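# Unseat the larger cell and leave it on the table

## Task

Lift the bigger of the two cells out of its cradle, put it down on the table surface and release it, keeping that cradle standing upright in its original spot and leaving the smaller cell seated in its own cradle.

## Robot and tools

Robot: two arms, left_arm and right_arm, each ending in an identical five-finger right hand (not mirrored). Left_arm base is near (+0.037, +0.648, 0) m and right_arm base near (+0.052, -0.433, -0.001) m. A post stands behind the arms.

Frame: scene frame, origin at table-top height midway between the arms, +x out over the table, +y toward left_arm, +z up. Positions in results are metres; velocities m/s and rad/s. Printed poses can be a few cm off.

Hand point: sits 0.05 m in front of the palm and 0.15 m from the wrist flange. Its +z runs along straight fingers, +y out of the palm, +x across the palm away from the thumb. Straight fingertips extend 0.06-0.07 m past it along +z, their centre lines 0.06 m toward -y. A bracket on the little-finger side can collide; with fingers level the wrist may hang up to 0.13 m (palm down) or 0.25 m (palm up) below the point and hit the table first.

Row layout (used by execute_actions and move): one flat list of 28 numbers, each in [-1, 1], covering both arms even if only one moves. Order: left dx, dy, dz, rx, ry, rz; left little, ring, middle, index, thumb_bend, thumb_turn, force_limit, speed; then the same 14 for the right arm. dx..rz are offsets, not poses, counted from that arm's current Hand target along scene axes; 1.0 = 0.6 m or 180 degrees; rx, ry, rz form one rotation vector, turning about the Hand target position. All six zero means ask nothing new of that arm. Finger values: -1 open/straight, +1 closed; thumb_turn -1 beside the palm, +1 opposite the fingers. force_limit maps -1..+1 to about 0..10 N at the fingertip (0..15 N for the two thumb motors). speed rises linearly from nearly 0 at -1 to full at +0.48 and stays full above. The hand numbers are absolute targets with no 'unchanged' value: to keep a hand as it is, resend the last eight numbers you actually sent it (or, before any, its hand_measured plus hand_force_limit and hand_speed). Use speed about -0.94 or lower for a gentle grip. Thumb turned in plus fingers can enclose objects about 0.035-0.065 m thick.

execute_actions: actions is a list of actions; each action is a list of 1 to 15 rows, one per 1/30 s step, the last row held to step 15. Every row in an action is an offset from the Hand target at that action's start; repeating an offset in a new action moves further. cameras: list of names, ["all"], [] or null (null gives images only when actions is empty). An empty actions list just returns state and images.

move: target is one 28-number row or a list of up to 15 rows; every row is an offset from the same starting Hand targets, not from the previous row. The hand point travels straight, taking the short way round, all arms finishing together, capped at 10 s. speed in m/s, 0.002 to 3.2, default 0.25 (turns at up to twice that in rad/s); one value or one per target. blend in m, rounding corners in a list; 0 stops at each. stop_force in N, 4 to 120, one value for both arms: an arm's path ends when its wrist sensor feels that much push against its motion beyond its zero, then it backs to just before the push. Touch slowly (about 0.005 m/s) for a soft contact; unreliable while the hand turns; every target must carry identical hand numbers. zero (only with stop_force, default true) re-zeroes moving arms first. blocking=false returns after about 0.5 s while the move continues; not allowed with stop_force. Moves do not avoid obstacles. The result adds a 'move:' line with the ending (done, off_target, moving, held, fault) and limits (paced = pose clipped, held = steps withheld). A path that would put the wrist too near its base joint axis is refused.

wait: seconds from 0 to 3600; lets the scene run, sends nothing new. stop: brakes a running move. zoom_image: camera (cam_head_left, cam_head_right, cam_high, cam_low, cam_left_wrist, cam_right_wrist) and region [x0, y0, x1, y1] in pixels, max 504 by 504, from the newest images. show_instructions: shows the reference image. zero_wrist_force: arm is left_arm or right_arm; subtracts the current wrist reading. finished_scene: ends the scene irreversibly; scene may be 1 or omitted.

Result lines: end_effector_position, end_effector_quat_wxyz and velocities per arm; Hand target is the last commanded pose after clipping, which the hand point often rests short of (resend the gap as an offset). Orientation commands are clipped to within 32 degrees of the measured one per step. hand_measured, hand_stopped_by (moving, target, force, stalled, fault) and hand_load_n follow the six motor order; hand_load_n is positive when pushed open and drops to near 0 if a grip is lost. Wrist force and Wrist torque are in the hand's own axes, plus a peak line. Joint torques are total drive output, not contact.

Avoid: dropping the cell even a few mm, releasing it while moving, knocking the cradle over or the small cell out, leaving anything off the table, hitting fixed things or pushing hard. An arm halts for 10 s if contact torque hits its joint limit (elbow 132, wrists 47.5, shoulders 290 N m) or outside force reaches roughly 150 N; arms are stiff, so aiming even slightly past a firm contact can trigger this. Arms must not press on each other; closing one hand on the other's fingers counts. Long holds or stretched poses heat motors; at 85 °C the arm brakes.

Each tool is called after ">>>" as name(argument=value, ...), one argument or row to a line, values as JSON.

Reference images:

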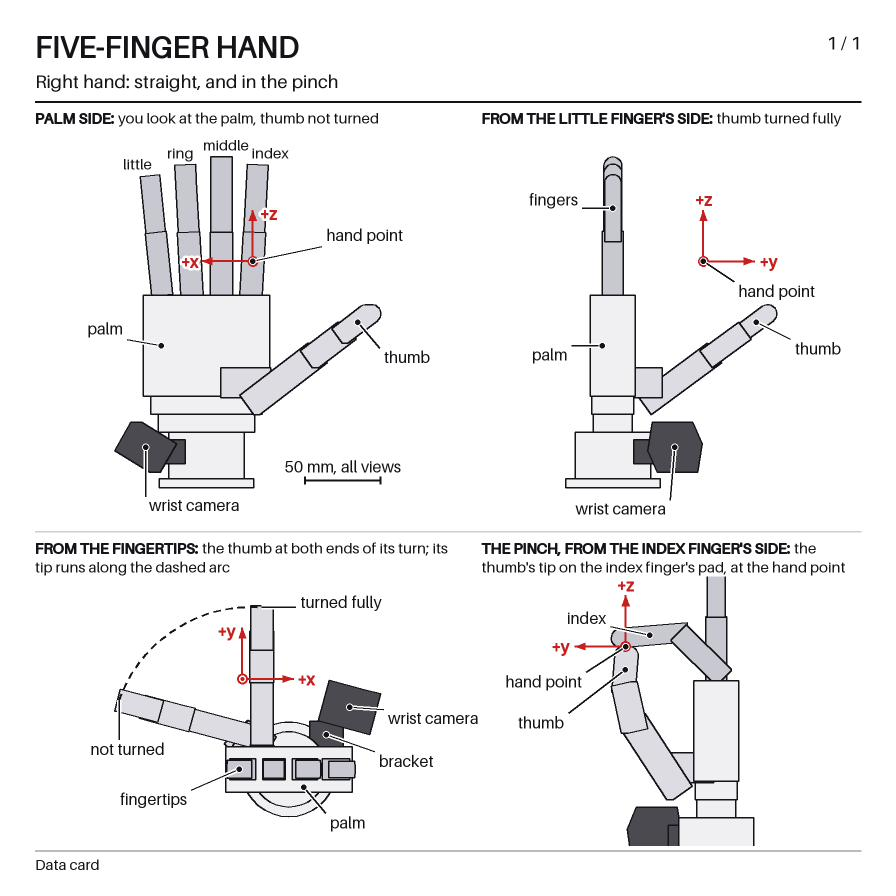

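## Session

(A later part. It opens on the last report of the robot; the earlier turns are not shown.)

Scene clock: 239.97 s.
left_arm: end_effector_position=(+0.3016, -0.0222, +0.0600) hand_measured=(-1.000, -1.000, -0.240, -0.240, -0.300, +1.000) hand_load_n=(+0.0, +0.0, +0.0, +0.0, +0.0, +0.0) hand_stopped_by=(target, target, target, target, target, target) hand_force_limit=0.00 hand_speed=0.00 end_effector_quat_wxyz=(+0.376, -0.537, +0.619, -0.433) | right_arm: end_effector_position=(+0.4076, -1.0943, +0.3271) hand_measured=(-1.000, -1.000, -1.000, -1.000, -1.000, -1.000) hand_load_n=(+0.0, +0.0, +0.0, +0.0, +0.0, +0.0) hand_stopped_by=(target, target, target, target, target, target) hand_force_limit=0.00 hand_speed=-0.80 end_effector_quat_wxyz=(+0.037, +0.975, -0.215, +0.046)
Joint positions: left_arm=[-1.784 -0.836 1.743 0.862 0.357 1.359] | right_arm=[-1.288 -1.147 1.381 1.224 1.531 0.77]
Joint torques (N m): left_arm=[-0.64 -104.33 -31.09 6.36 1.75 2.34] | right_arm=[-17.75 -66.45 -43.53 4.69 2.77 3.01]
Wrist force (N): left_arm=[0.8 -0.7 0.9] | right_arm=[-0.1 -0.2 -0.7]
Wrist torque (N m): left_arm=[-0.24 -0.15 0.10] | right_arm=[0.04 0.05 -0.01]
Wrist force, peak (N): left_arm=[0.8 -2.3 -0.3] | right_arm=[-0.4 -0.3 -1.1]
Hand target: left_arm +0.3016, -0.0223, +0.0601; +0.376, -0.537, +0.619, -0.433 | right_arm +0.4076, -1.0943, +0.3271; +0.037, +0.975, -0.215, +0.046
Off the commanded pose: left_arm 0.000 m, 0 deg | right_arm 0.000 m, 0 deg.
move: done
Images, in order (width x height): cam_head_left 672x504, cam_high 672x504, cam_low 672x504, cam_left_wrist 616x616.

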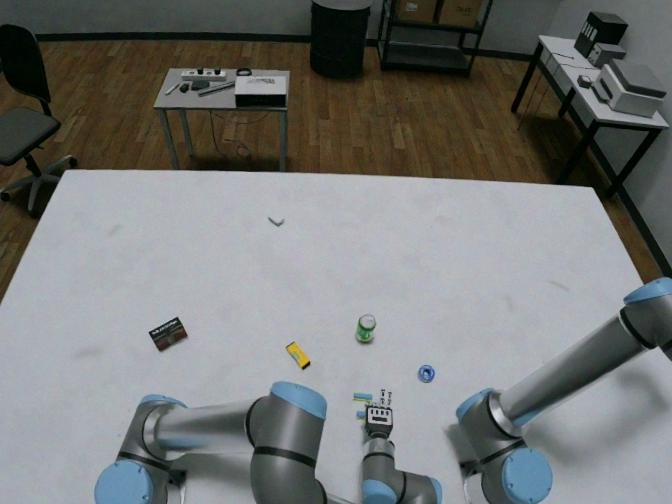

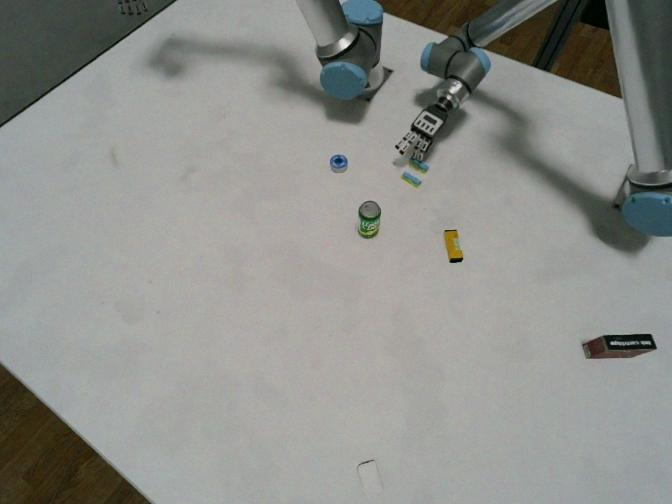

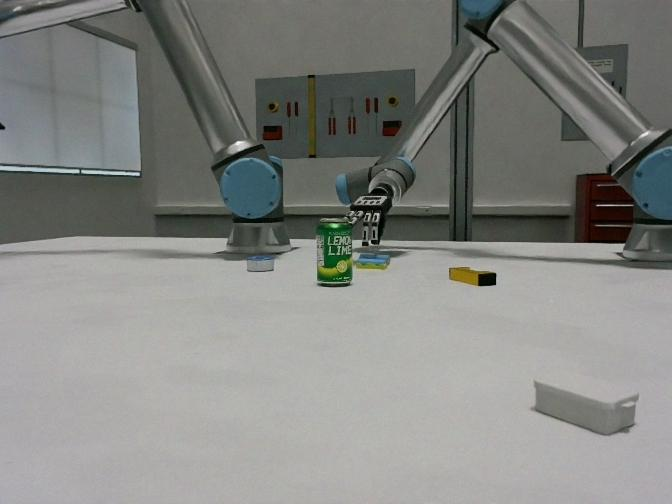

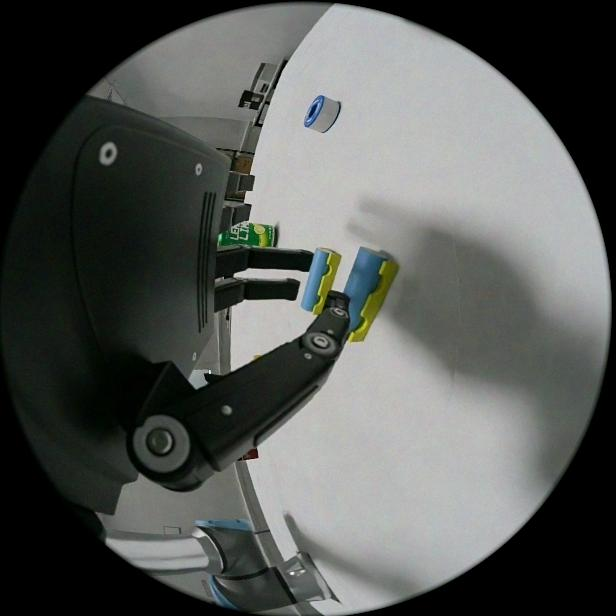

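>>> zoom_image(
  camera="cam_left_wrist",
  region=[340, 240, 404, 350],
)

Scaled by 4.582 from the camera's image (finer frame: 880x880).

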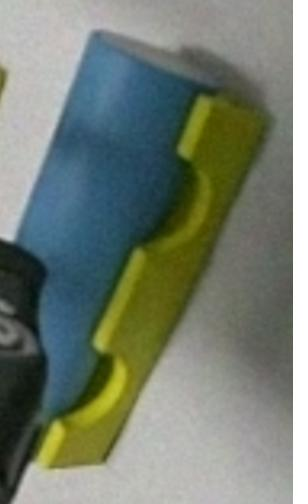

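>>> zoom_image(
  camera="cam_left_wrist",
  region=[200, 160, 320, 320],
)

Scaled by 3.150 from the camera's image (finer frame: 880x880).

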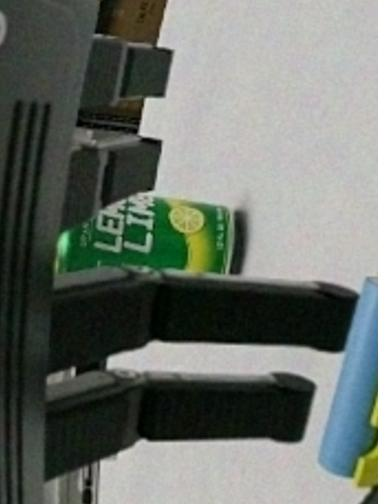

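>>> move(
  target=[0.001,-0.0003,-0.035,-0.0031,-0.022,0,-1,-1,-0.24,-0.24,-0.3,1,0,0,0,0,0,0,0,0,-1,-1,-1,-1,-1,-1,0,-0.8],
  speed=0.06,
  cameras=["cam_left_wrist","cam_high","cam_low"],
)

>>> zoom_image(
  camera="cam_left_wrist",
  region=[260, 230, 400, 370],
)

>>> zoom_image(
  camera="cam_high",
  region=[390, 120, 450, 190],
)

>>> zoom_image(
  camera="cam_low",
  region=[340, 200, 410, 280],
)

Scene clock: 312.13 s.
left_arm: end_effector_position=(+0.3022, -0.0224, +0.0390) hand_measured=(-1.000, -1.000, -0.240, -0.240, -0.300, +1.000) hand_load_n=(+0.0, +0.0, +0.0, +0.0, +0.0, +0.0) hand_stopped_by=(target, target, target, target, target, target) hand_force_limit=0.00 hand_speed=0.00 end_effector_quat_wxyz=(+0.394, -0.523, +0.604, -0.454) | right_arm: end_effector_position=(+0.4076, -1.0943, +0.3271) hand_measured=(-1.000, -1.000, -1.000, -1.000, -1.000, -1.000) hand_load_n=(+0.0, +0.0, +0.0, +0.0, +0.0, +0.0) hand_stopped_by=(target, target, target, target, target, target) hand_force_limit=0.00 hand_speed=-0.80 end_effector_quat_wxyz=(+0.037, +0.975, -0.215, +0.046)
Joint positions: left_arm=[-1.798 -0.775 1.75 0.891 0.293 1.263] | right_arm=[-1.288 -1.147 1.381 1.224 1.531 0.77]
Joint torques (N m): left_arm=[14.7 -107.73 -29.03 2.3 1.81 2.28] | right_arm=[-16.7 -67.78 -43.57 4.9 2.84 2.77]
Wrist force (N): left_arm=[0.8 -0.5 1.2] | right_arm=[0.0 -0.4 -1.2]
Wrist torque (N m): left_arm=[-0.25 -0.14 -0.09] | right_arm=[0.03 0.05 -0.01]
Wrist force, peak (N): left_arm=[0.9 -1.6 1.0] | right_arm=[0.0 -0.4 -1.2]
Hand target: left_arm +0.3022, -0.0225, +0.0391; +0.394, -0.523, +0.604, -0.454 | right_arm +0.4076, -1.0943, +0.3271; +0.037, +0.975, -0.215, +0.046
Off the commanded pose: left_arm 0.000 m, 0 deg | right_arm 0.000 m, 0 deg.
move: done
Images, in order (width x height): cam_high 672x504, cam_low 672x504, cam_left_wrist 616x616.

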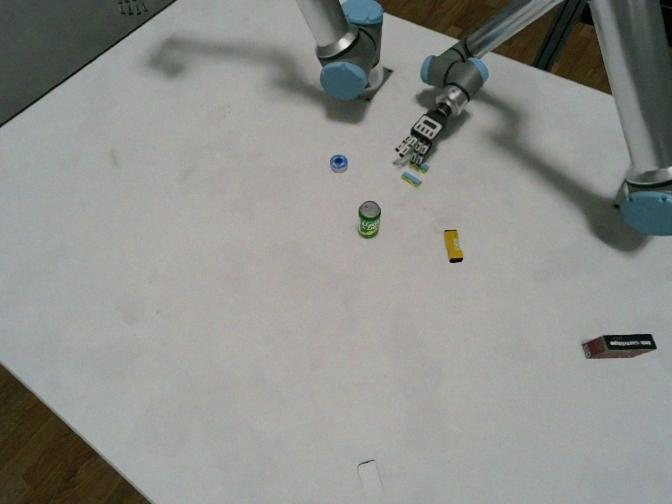

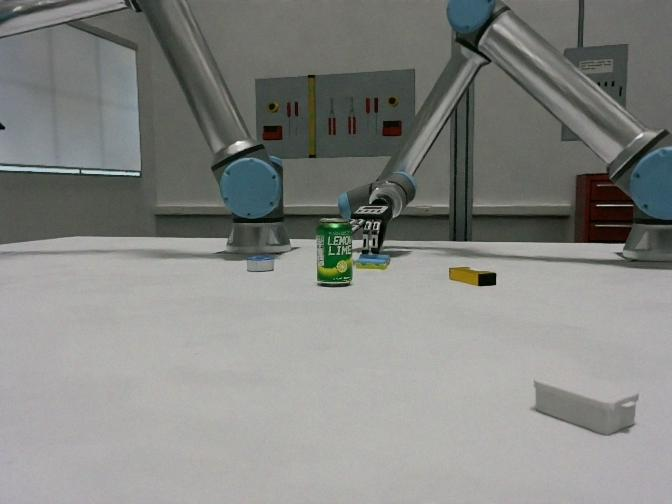

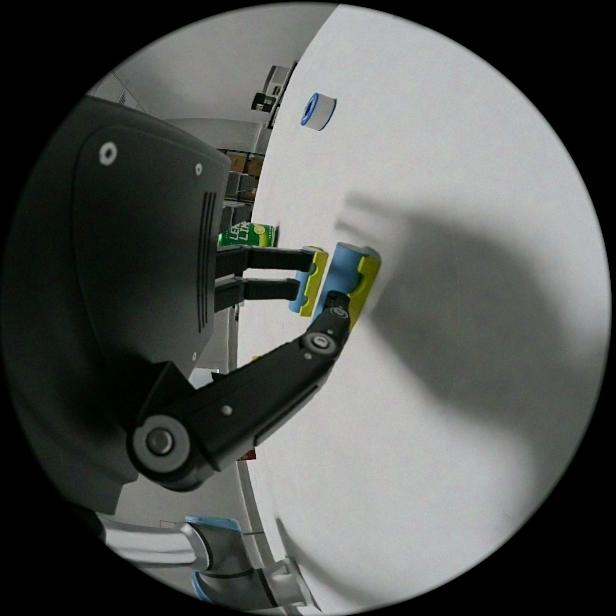

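Scaled by 3.600 from the camera's image (finer frame: 880x880).

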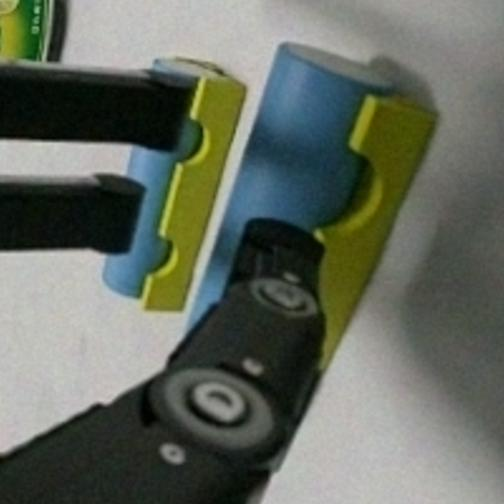

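Scaled by 7.200 from the camera's image (finer frame: 960x720).

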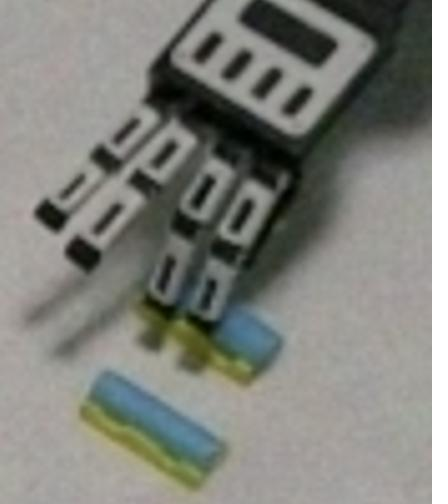

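Scaled by 6.300 from the camera's image (finer frame: 960x720).

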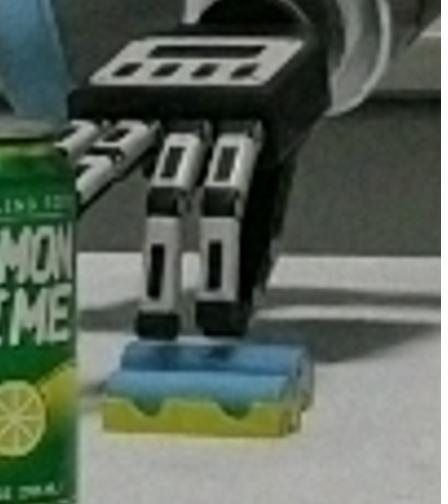

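>>> move(
  target=[0,0,-0.0275,0,0,0,-1,-1,-0.24,-0.24,-0.3,1,0,0,0,0,0,0,0,0,-1,-1,-1,-1,-1,-1,0,-0.8],
  speed=0.02,
  stop_force=5,
  cameras=["cam_left_wrist","cam_high","cam_low"],
)

>>> zoom_image(
  camera="cam_left_wrist",
  region=[260, 230, 400, 370],
)

>>> zoom_image(
  camera="cam_high",
  region=[390, 120, 450, 190],
)

>>> zoom_image(
  camera="cam_low",
  region=[340, 200, 410, 280],
)

Scene clock: 338.47 s.
left_arm: end_effector_position=(+0.3022, -0.0225, +0.0226) hand_measured=(-1.000, -1.000, -0.240, -0.240, -0.300, +1.000) hand_load_n=(+0.0, +0.0, +0.0, -0.5, +0.0, +0.0) hand_stopped_by=(target, target, target, target, target, target) hand_force_limit=0.00 hand_speed=0.00 end_effector_quat_wxyz=(+0.394, -0.523, +0.604, -0.454) | right_arm: end_effector_position=(+0.4076, -1.0943, +0.3271) hand_measured=(-1.000, -1.000, -1.000, -1.000, -1.000, -1.000) hand_load_n=(+0.0, +0.0, +0.0, +0.0, +0.0, +0.0) hand_stopped_by=(target, target, target, target, target, target) hand_force_limit=0.00 hand_speed=-0.80 end_effector_quat_wxyz=(+0.037, +0.975, -0.215, +0.046)
Joint positions: left_arm=[-1.798 -0.752 1.747 0.871 0.293 1.263] | right_arm=[-1.288 -1.147 1.381 1.224 1.531 0.77]
Joint torques (N m): left_arm=[11.27 -107.42 -18.14 6.85 1.94 2.18] | right_arm=[-16.62 -65.33 -43.19 4.89 2.66 2.83]
Wrist force (N): left_arm=[0.7 -0.4 1.3] | right_arm=[-0.2 0.0 -0.6]
Wrist torque (N m): left_arm=[-0.24 -0.13 -0.07] | right_arm=[0.06 0.06 -0.02]
Wrist force, peak (N): left_arm=[1.2 -0.9 1.5] | right_arm=[-0.4 0.1 -1.3]
Hand target: left_arm +0.3022, -0.0225, +0.0226; +0.394, -0.523, +0.604, -0.454 | right_arm +0.4076, -1.0943, +0.3271; +0.037, +0.975, -0.215, +0.046
Off the commanded pose: left_arm 0.000 m, 0 deg | right_arm 0.000 m, 0 deg.
move: done
Images, in order (width x height): cam_high 672x504, cam_low 672x504, cam_left_wrist 616x616.

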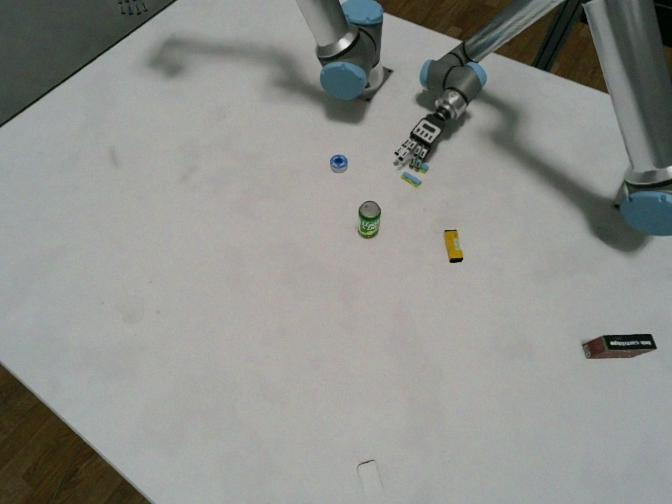

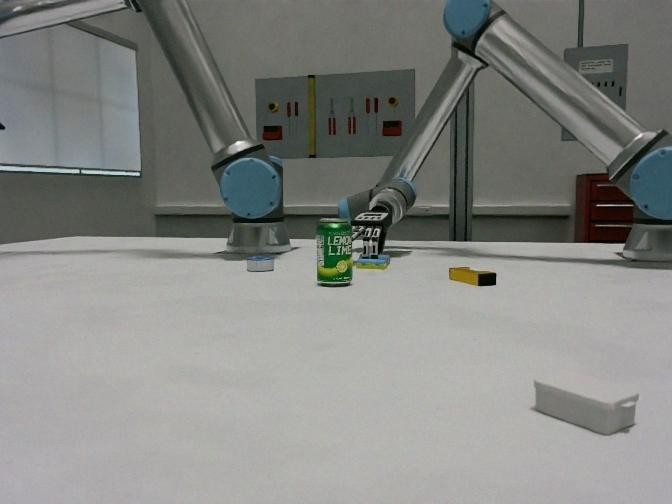

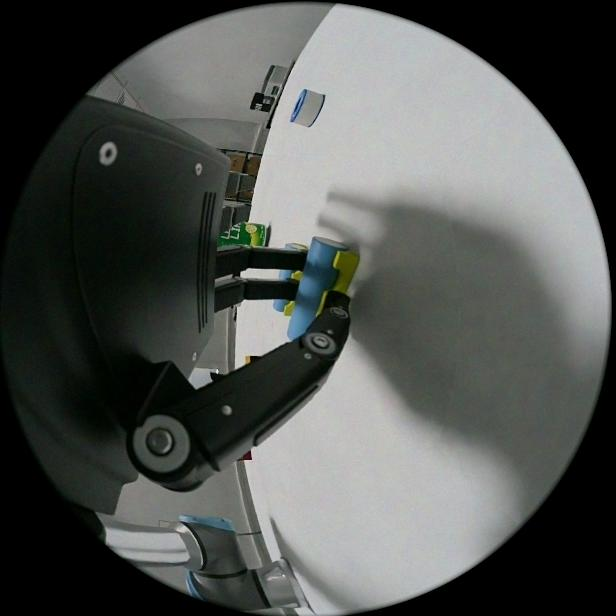

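Scaled by 3.600 from the camera's image (finer frame: 880x880).

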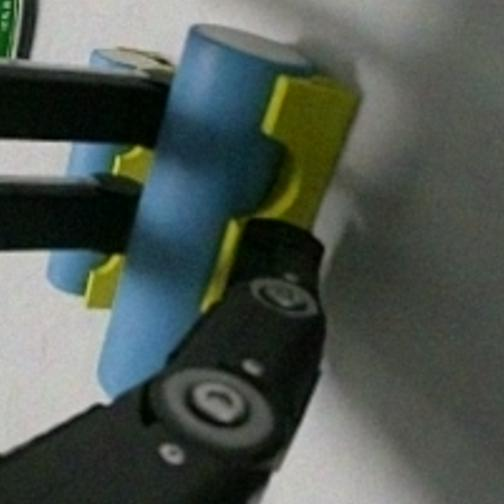

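Scaled by 7.200 from the camera's image (finer frame: 960x720).

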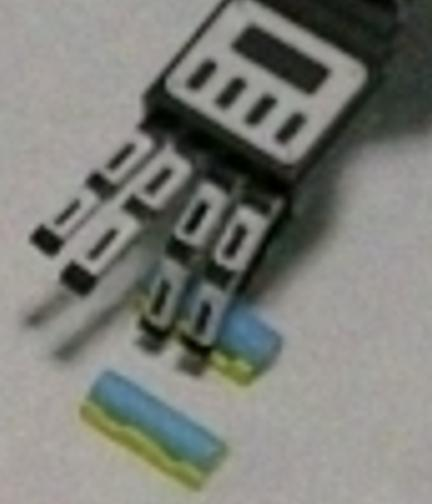

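Scaled by 6.300 from the camera's image (finer frame: 960x720).

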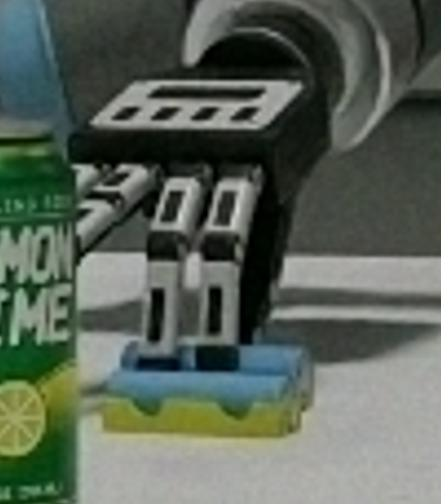

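>>> move(
  target=[0.0005,0.0042,0,0,0,0,-1,-1,-0.24,-0.24,-0.3,1,-0.7,-0.9,0,0,0,0,0,0,-1,-1,-1,-1,-1,-1,0,-0.8],
  speed=0.02,
)

>>> move(
  target=[0,0,0,0,0,0,-1,-1,-0.04,-0.04,-0.3,1,-0.7,-0.94,0,0,0,0,0,0,-1,-1,-1,-1,-1,-1,0,-0.8],
  speed=0.02,
  cameras=["cam_left_wrist","cam_high","cam_low"],
)

>>> zoom_image(
  camera="cam_left_wrist",
  region=[260, 230, 400, 370],
)

>>> zoom_image(
  camera="cam_high",
  region=[390, 120, 450, 190],
)

>>> zoom_image(
  camera="cam_low",
  region=[340, 200, 410, 280],
)

Scene clock: 357.20 s.
left_arm: end_effector_position=(+0.3026, -0.0199, +0.0226) hand_measured=(-1.000, -1.000, -0.240, -0.240, -0.300, +1.000) hand_load_n=(+0.0, +0.0, +0.0, +0.0, +0.0, +0.0) hand_stopped_by=(target, target, target, target, target, target) hand_force_limit=-0.70 hand_speed=-0.90 end_effector_quat_wxyz=(+0.394, -0.523, +0.604, -0.454) | right_arm: end_effector_position=(+0.4076, -1.0943, +0.3271) hand_measured=(-1.000, -1.000, -1.000, -1.000, -1.000, -1.000) hand_load_n=(+0.0, -0.5, +0.0, +0.0, +0.0, +0.0) hand_stopped_by=(target, target, target, target, target, target) hand_force_limit=0.00 hand_speed=-0.80 end_effector_quat_wxyz=(+0.037, +0.975, -0.215, +0.046)
Joint positions: left_arm=[-1.799 -0.754 1.753 0.869 0.293 1.262] | right_arm=[-1.288 -1.147 1.381 1.224 1.531 0.77]
Joint torques (N m): left_arm=[-10.99 -78.45 -29.09 5.48 2.4 1.09] | right_arm=[-19.14 -67.12 -43.53 4.85 2.88 2.81]
Wrist force (N): left_arm=[0.8 -0.9 1.3] | right_arm=[0.0 -0.2 -1.0]
Wrist torque (N m): left_arm=[-0.31 -0.13 0.13] | right_arm=[0.05 0.04 -0.01]
Wrist force, peak (N): left_arm=[1.1 -1.1 1.4] | right_arm=[0.0 -0.2 -1.4]
Hand target: left_arm +0.3025, -0.0200, +0.0226; +0.394, -0.523, +0.604, -0.454 | right_arm +0.4076, -1.0943, +0.3271; +0.037, +0.975, -0.215, +0.046
Off the commanded pose: left_arm 0.000 m, 0 deg | right_arm 0.000 m, 0 deg.
move: done

Scene clock: 358.60 s.
left_arm: end_effector_position=(+0.3025, -0.0200, +0.0226) hand_measured=(-1.000, -1.000, -0.072, -0.048, -0.300, +1.000) hand_load_n=(+0.0, +0.0, +2.0, +1.5, +1.0, +0.0) hand_stopped_by=(target, target, force, force, target, target) hand_force_limit=-0.70 hand_speed=-0.94 end_effector_quat_wxyz=(+0.394, -0.523, +0.604, -0.454) | right_arm: end_effector_position=(+0.4076, -1.0943, +0.3271) hand_measured=(-1.000, -1.000, -1.000, -1.000, -1.000, -1.000) hand_load_n=(+0.0, +0.0, +0.0, +0.0, +0.0, +0.0) hand_stopped_by=(target, target, target, target, target, target) hand_force_limit=0.00 hand_speed=-0.80 end_effector_quat_wxyz=(+0.037, +0.975, -0.215, +0.046)
Joint positions: left_arm=[-1.799 -0.754 1.753 0.869 0.293 1.262] | right_arm=[-1.288 -1.147 1.381 1.224 1.531 0.77]
Joint torques (N m): left_arm=[-11.86 -64.68 -28.9 6.26 2.55 2.17] | right_arm=[-17.29 -67.82 -43.29 4.94 2.95 2.76]
Wrist force (N): left_arm=[0.8 -2.9 0.1] | right_arm=[-0.3 -0.2 -1.0]
Wrist torque (N m): left_arm=[-0.22 -0.14 0.13] | right_arm=[0.05 0.08 -0.03]
Wrist force, peak (N): left_arm=[0.9 -3.5 0.8] | right_arm=[0.2 -0.2 -1.3]
Hand target: left_arm +0.3025, -0.0200, +0.0226; +0.394, -0.523, +0.604, -0.454 | right_arm +0.4076, -1.0943, +0.3271; +0.037, +0.975, -0.215, +0.046
Off the commanded pose: left_arm 0.000 m, 0 deg | right_arm 0.000 m, 0 deg.
move: done
Images, in order (width x height): cam_high 672x504, cam_low 672x504, cam_left_wrist 616x616.

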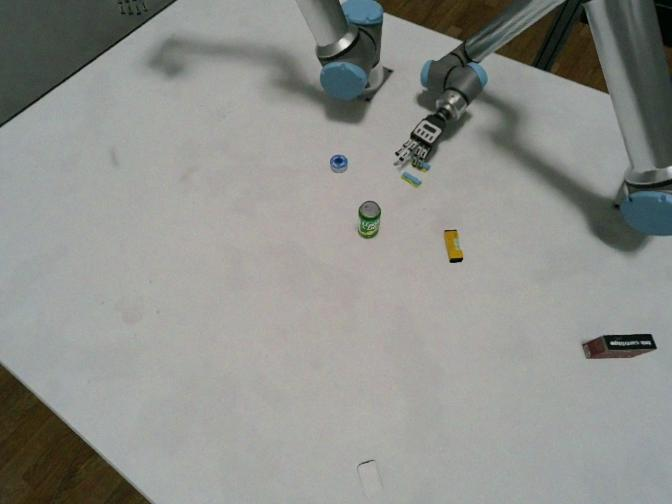

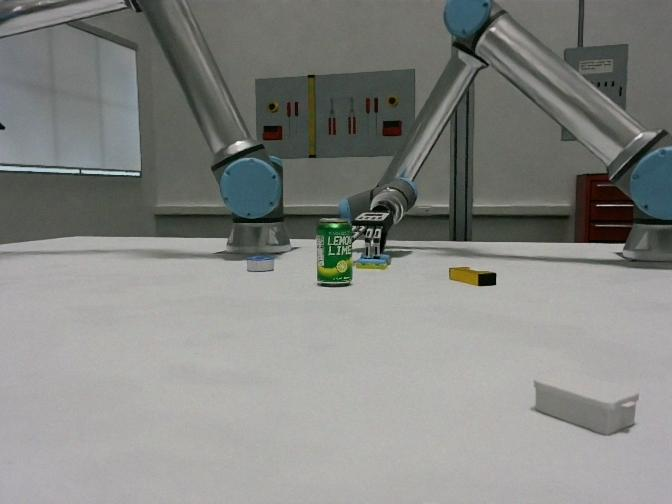

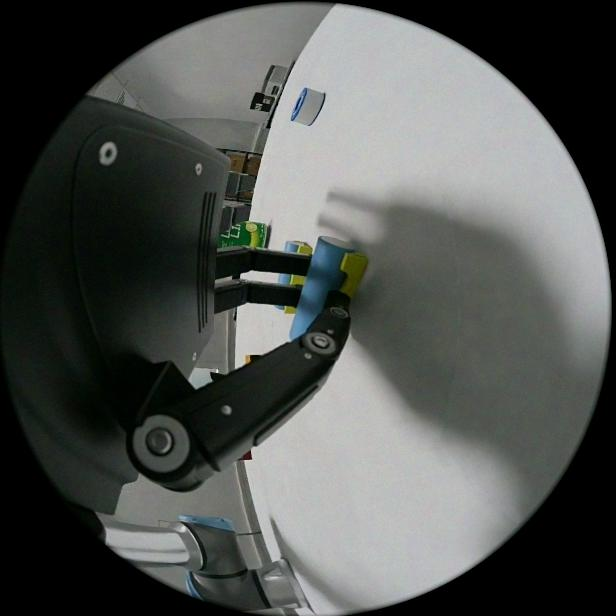

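Scaled by 3.600 from the camera's image (finer frame: 880x880).

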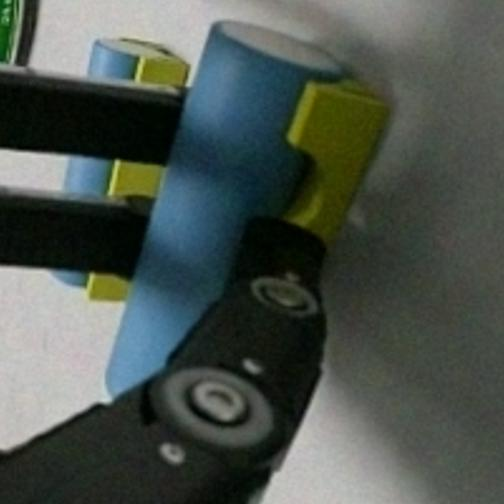

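Scaled by 7.200 from the camera's image (finer frame: 960x720).

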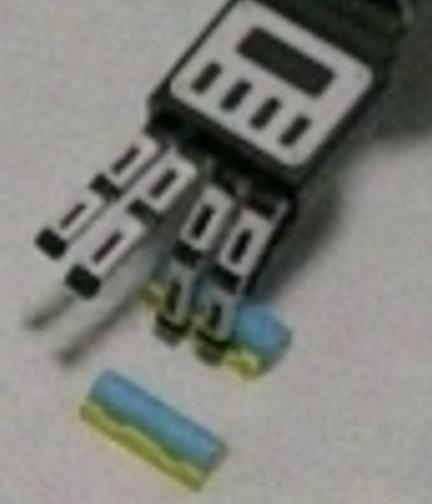

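Scaled by 6.300 from the camera's image (finer frame: 960x720).

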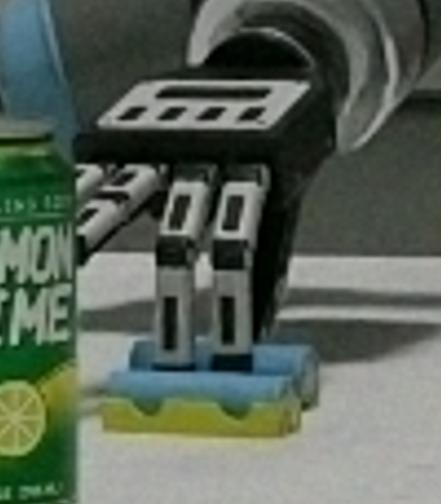

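>>> move(
  target=[0.0108,-0.0025,0,0,0,0,-1,-1,-0.04,-0.04,-0.3,1,-0.7,-0.94,0,0,0,0,0,0,-1,-1,-1,-1,-1,-1,0,-0.8],
  speed=0.02,
)

>>> move(
  target=[0,0,0,0,0,0,-1,-1,-0.24,-0.24,-0.3,1,-0.7,-0.8,0,0,0,0,0,0,-1,-1,-1,-1,-1,-1,0,-0.8],
  speed=0.02,
  cameras=["cam_left_wrist","cam_high","cam_low"],
)

>>> zoom_image(
  camera="cam_left_wrist",
  region=[260, 230, 400, 370],
)

>>> zoom_image(
  camera="cam_high",
  region=[390, 120, 450, 190],
)

>>> zoom_image(
  camera="cam_low",
  region=[340, 200, 410, 280],
)

Scene clock: 381.73 s.
left_arm: end_effector_position=(+0.3091, -0.0216, +0.0226) hand_measured=(-1.000, -1.000, -0.072, -0.048, -0.300, +1.000) hand_load_n=(+0.0, +0.0, +2.5, +0.5, +1.0, +0.0) hand_stopped_by=(target, target, force, force, target, target) hand_force_limit=-0.70 hand_speed=-0.94 end_effector_quat_wxyz=(+0.394, -0.523, +0.604, -0.454) | right_arm: end_effector_position=(+0.4076, -1.0943, +0.3271) hand_measured=(-1.000, -1.000, -1.000, -1.000, -1.000, -1.000) hand_load_n=(+0.0, +0.0, +0.0, +0.0, +0.0, +0.0) hand_stopped_by=(target, target, target, target, target, target) hand_force_limit=0.00 hand_speed=-0.80 end_effector_quat_wxyz=(+0.037, +0.975, -0.215, +0.046)
Joint positions: left_arm=[-1.788 -0.757 1.747 0.844 0.29 1.296] | right_arm=[-1.288 -1.147 1.381 1.224 1.531 0.77]
Joint torques (N m): left_arm=[-11.74 -106.01 -14 6.21 -3.66 -1.2] | right_arm=[-16.08 -66.29 -43.46 4.99 2.84 2.45]
Wrist force (N): left_arm=[1.0 -1.2 0.9] | right_arm=[-0.2 -0.3 -0.9]
Wrist torque (N m): left_arm=[-0.25 -0.16 0.08] | right_arm=[0.02 0.07 -0.03]
Wrist force, peak (N): left_arm=[1.0 -5.2 -0.9] | right_arm=[-0.1 0.4 -1.3]
Hand target: left_arm +0.3090, -0.0215, +0.0226; +0.394, -0.523, +0.604, -0.454 | right_arm +0.4076, -1.0943, +0.3271; +0.037, +0.975, -0.215, +0.046
Off the commanded pose: left_arm 0.000 m, 0 deg | right_arm 0.000 m, 0 deg.
move: done

Scene clock: 382.37 s.
left_arm: end_effector_position=(+0.3090, -0.0215, +0.0226) hand_measured=(-1.000, -1.000, -0.240, -0.240, -0.300, +1.000) hand_load_n=(+0.0, +0.0, +0.0, +0.0, +0.0, +0.0) hand_stopped_by=(target, target, target, target, target, target) hand_force_limit=-0.70 hand_speed=-0.80 end_effector_quat_wxyz=(+0.394, -0.523, +0.604, -0.454) | right_arm: end_effector_position=(+0.4076, -1.0943, +0.3271) hand_measured=(-1.000, -1.000, -1.000, -1.000, -1.000, -1.000) hand_load_n=(+0.0, +0.0, +0.0, +0.0, +0.0, +0.0) hand_stopped_by=(target, target, target, target, target, target) hand_force_limit=0.00 hand_speed=-0.80 end_effector_quat_wxyz=(+0.037, +0.975, -0.215, +0.046)
Joint positions: left_arm=[-1.788 -0.757 1.748 0.844 0.29 1.296] | right_arm=[-1.288 -1.147 1.381 1.224 1.531 0.77]
Joint torques (N m): left_arm=[-10.42 -108.3 -12.15 6.76 1.4 -1.33] | right_arm=[-17.41 -66.7 -43.69 5.04 2.87 2.52]
Wrist force (N): left_arm=[1.0 -0.6 1.1] | right_arm=[-0.1 -0.4 -1.2]
Wrist torque (N m): left_arm=[-0.25 -0.15 0.08] | right_arm=[0.03 0.08 -0.02]
Wrist force, peak (N): left_arm=[1.3 -1.4 1.0] | right_arm=[-0.4 0.2 -1.3]
Hand target: left_arm +0.3090, -0.0215, +0.0226; +0.394, -0.523, +0.604, -0.454 | right_arm +0.4076, -1.0943, +0.3271; +0.037, +0.975, -0.215, +0.046
Off the commanded pose: left_arm 0.000 m, 0 deg | right_arm 0.000 m, 0 deg.
move: done
Images, in order (width x height): cam_high 672x504, cam_low 672x504, cam_left_wrist 616x616.

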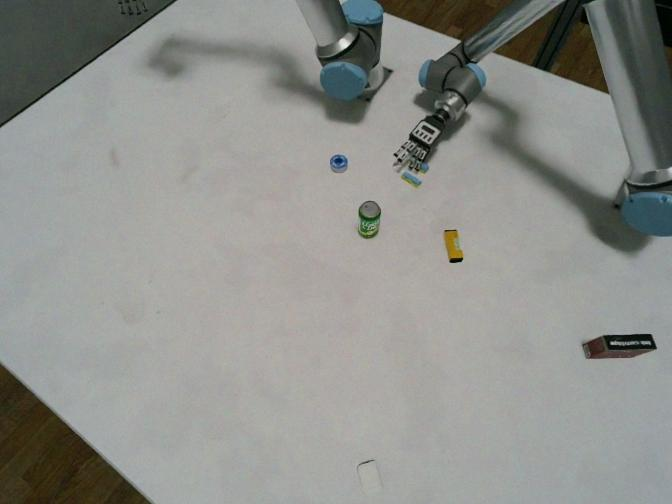

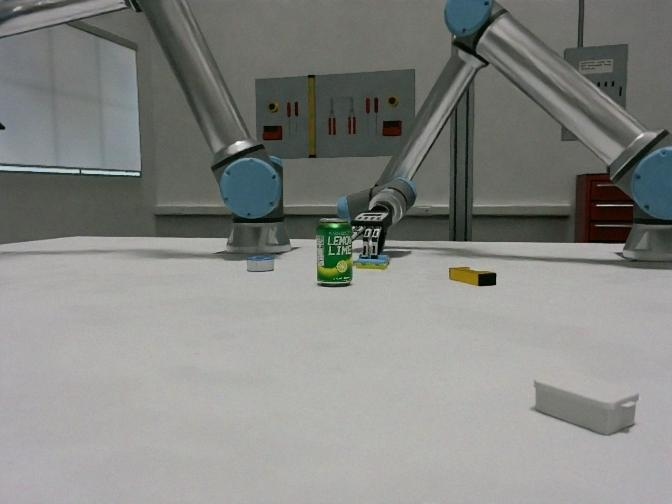

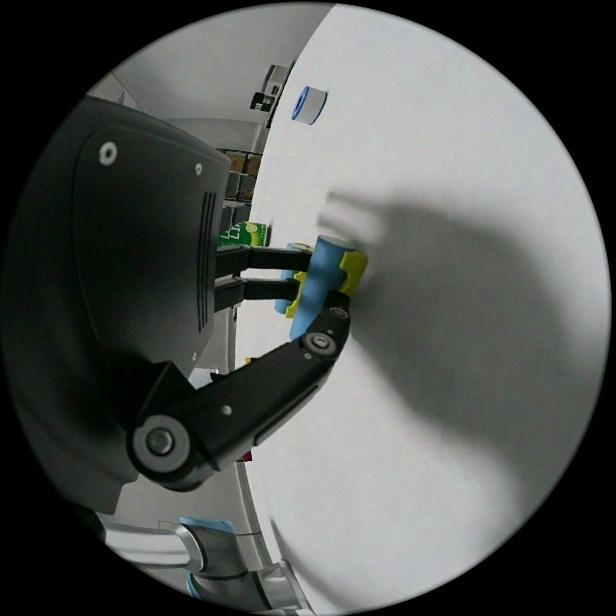

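Scaled by 3.600 from the camera's image (finer frame: 880x880).

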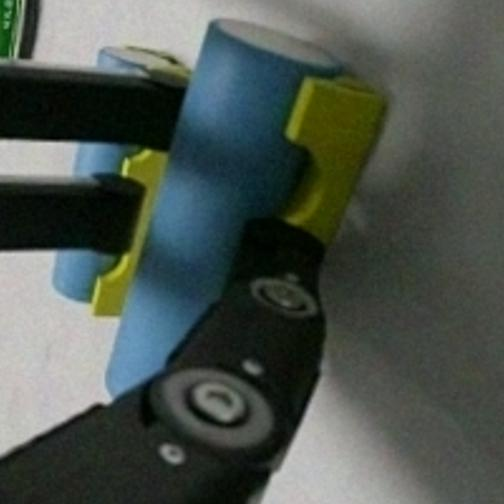

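Scaled by 7.200 from the camera's image (finer frame: 960x720).

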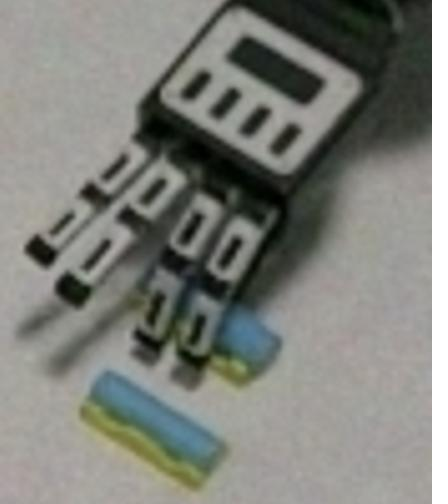

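Scaled by 6.300 from the camera's image (finer frame: 960x720).

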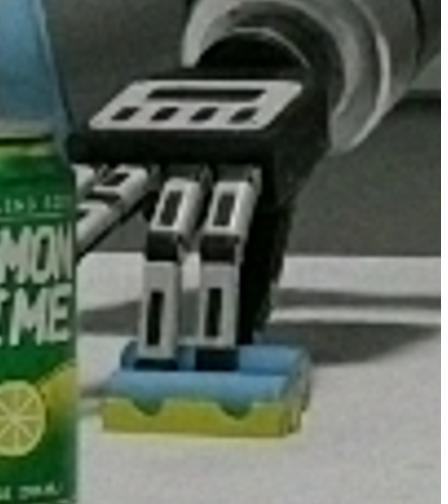

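>>> move(
  target=[-0.0055,0.0033,0,0,0,0,-1,-1,-0.24,-0.24,-0.3,1,-0.7,-0.8,0,0,0,0,0,0,-1,-1,-1,-1,-1,-1,0,-0.8],
  speed=0.02,
)

>>> move(
  target=[0,0,0,0,0,0,-1,-1,-0.24,-0.24,-0.16,1,-0.8,-0.92,0,0,0,0,0,0,-1,-1,-1,-1,-1,-1,0,-0.8],
  speed=0.02,
  cameras=["cam_left_wrist","cam_high","cam_low"],
)

>>> zoom_image(
  camera="cam_left_wrist",
  region=[260, 230, 400, 370],
)

>>> zoom_image(
  camera="cam_low",
  region=[340, 200, 410, 280],
)

Scene clock: 399.63 s.
left_arm: end_effector_position=(+0.3056, -0.0194, +0.0226) hand_measured=(-1.000, -1.000, -0.240, -0.240, -0.300, +1.000) hand_load_n=(+0.0, +0.0, +0.0, +0.0, +0.0, +0.0) hand_stopped_by=(target, target, target, target, target, target) hand_force_limit=-0.70 hand_speed=-0.80 end_effector_quat_wxyz=(+0.394, -0.523, +0.604, -0.454) | right_arm: end_effector_position=(+0.4076, -1.0943, +0.3271) hand_measured=(-1.000, -1.000, -1.000, -1.000, -1.000, -1.000) hand_load_n=(+0.0, +0.0, +0.0, +0.0, +0.0, +0.0) hand_stopped_by=(target, target, target, target, target, target) hand_force_limit=0.00 hand_speed=-0.80 end_effector_quat_wxyz=(+0.037, +0.975, -0.215, +0.046)
Joint positions: left_arm=[-1.794 -0.757 1.753 0.856 0.292 1.277] | right_arm=[-1.288 -1.147 1.381 1.224 1.531 0.77]
Joint torques (N m): left_arm=[15.89 -60.24 -29.15 2.52 -0.21 3.09] | right_arm=[-18.71 -66.52 -44.75 4.8 2.63 2.51]
Wrist force (N): left_arm=[0.9 -0.9 1.3] | right_arm=[-0.2 0.2 -1.1]
Wrist torque (N m): left_arm=[-0.32 -0.15 0.01] | right_arm=[0.11 0.07 -0.01]
Wrist force, peak (N): left_arm=[0.9 -1.2 1.8] | right_arm=[-0.3 -0.1 -1.4]
Hand target: left_arm +0.3057, -0.0195, +0.0226; +0.394, -0.523, +0.604, -0.454 | right_arm +0.4076, -1.0943, +0.3271; +0.037, +0.975, -0.215, +0.046
Off the commanded pose: left_arm 0.000 m, 0 deg | right_arm 0.000 m, 0 deg.
move: done

Scene clock: 401.10 s.
left_arm: end_effector_position=(+0.3057, -0.0195, +0.0226) hand_measured=(-1.000, -1.000, -0.240, -0.240, -0.160, +1.000) hand_load_n=(+0.0, +0.0, +0.5, +0.0, +0.0, +0.0) hand_stopped_by=(target, target, target, target, target, target) hand_force_limit=-0.80 hand_speed=-0.92 end_effector_quat_wxyz=(+0.394, -0.523, +0.604, -0.454) | right_arm: end_effector_position=(+0.4076, -1.0943, +0.3271) hand_measured=(-1.000, -1.000, -1.000, -1.000, -1.000, -1.000) hand_load_n=(+0.0, +0.0, +0.0, +0.0, +0.0, +0.0) hand_stopped_by=(target, target, target, target, target, target) hand_force_limit=0.00 hand_speed=-0.80 end_effector_quat_wxyz=(+0.037, +0.975, -0.215, +0.046)
Joint positions: left_arm=[-1.794 -0.756 1.753 0.856 0.292 1.277] | right_arm=[-1.288 -1.147 1.381 1.224 1.531 0.77]
Joint torques (N m): left_arm=[12.12 -65.05 -28.98 2.37 -6.02 2.59] | right_arm=[-17.57 -66.48 -43.74 4.74 2.92 2.37]
Wrist force (N): left_arm=[1.2 -0.9 1.0] | right_arm=[0.1 0.0 -1.1]
Wrist torque (N m): left_arm=[-0.29 -0.19 0.02] | right_arm=[0.09 0.03 0.00]
Wrist force, peak (N): left_arm=[1.1 -0.9 1.7] | right_arm=[-0.2 0.1 -1.5]
Hand target: left_arm +0.3057, -0.0195, +0.0226; +0.394, -0.523, +0.604, -0.454 | right_arm +0.4076, -1.0943, +0.3271; +0.037, +0.975, -0.215, +0.046
Off the commanded pose: left_arm 0.000 m, 0 deg | right_arm 0.000 m, 0 deg.
move: done
Images, in order (width x height): cam_high 672x504, cam_low 672x504, cam_left_wrist 616x616.

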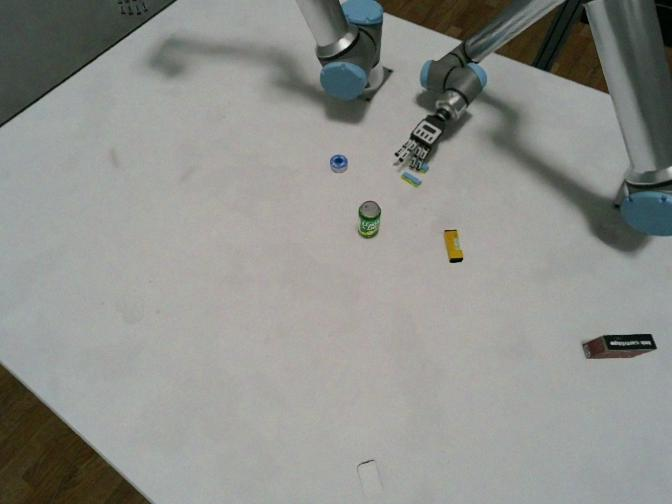

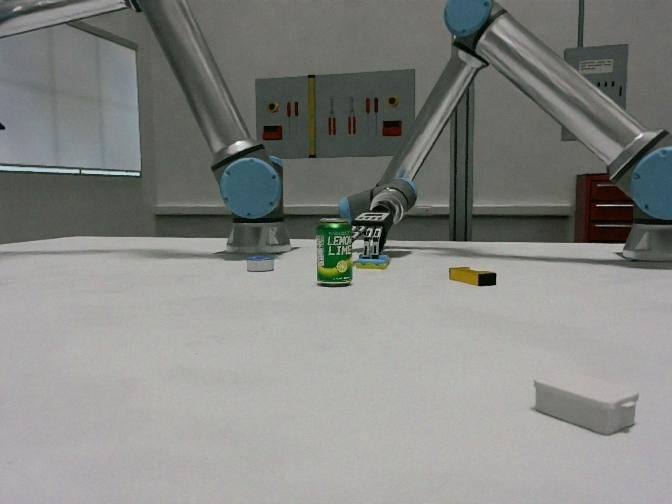

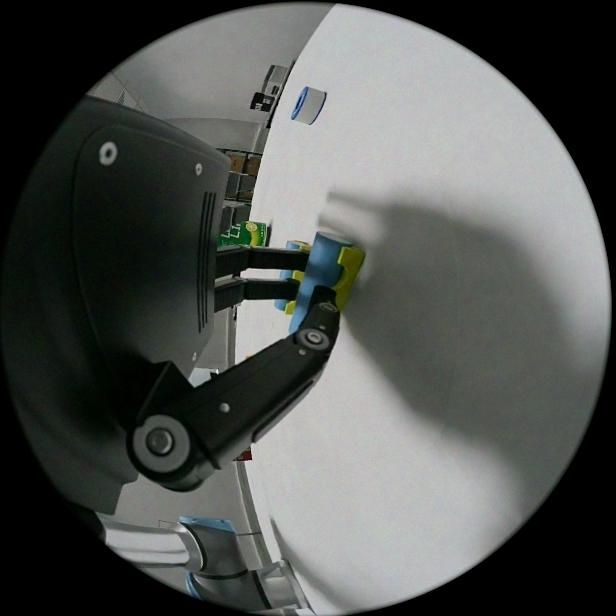

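Scaled by 3.600 from the camera's image (finer frame: 880x880).

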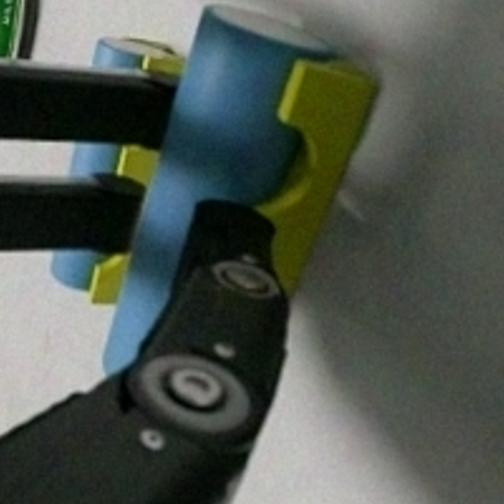

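Scaled by 6.300 from the camera's image (finer frame: 960x720).

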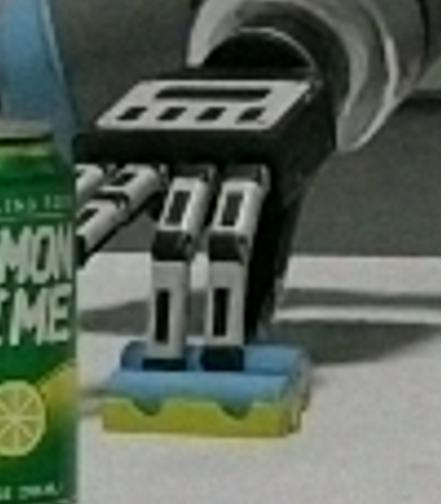

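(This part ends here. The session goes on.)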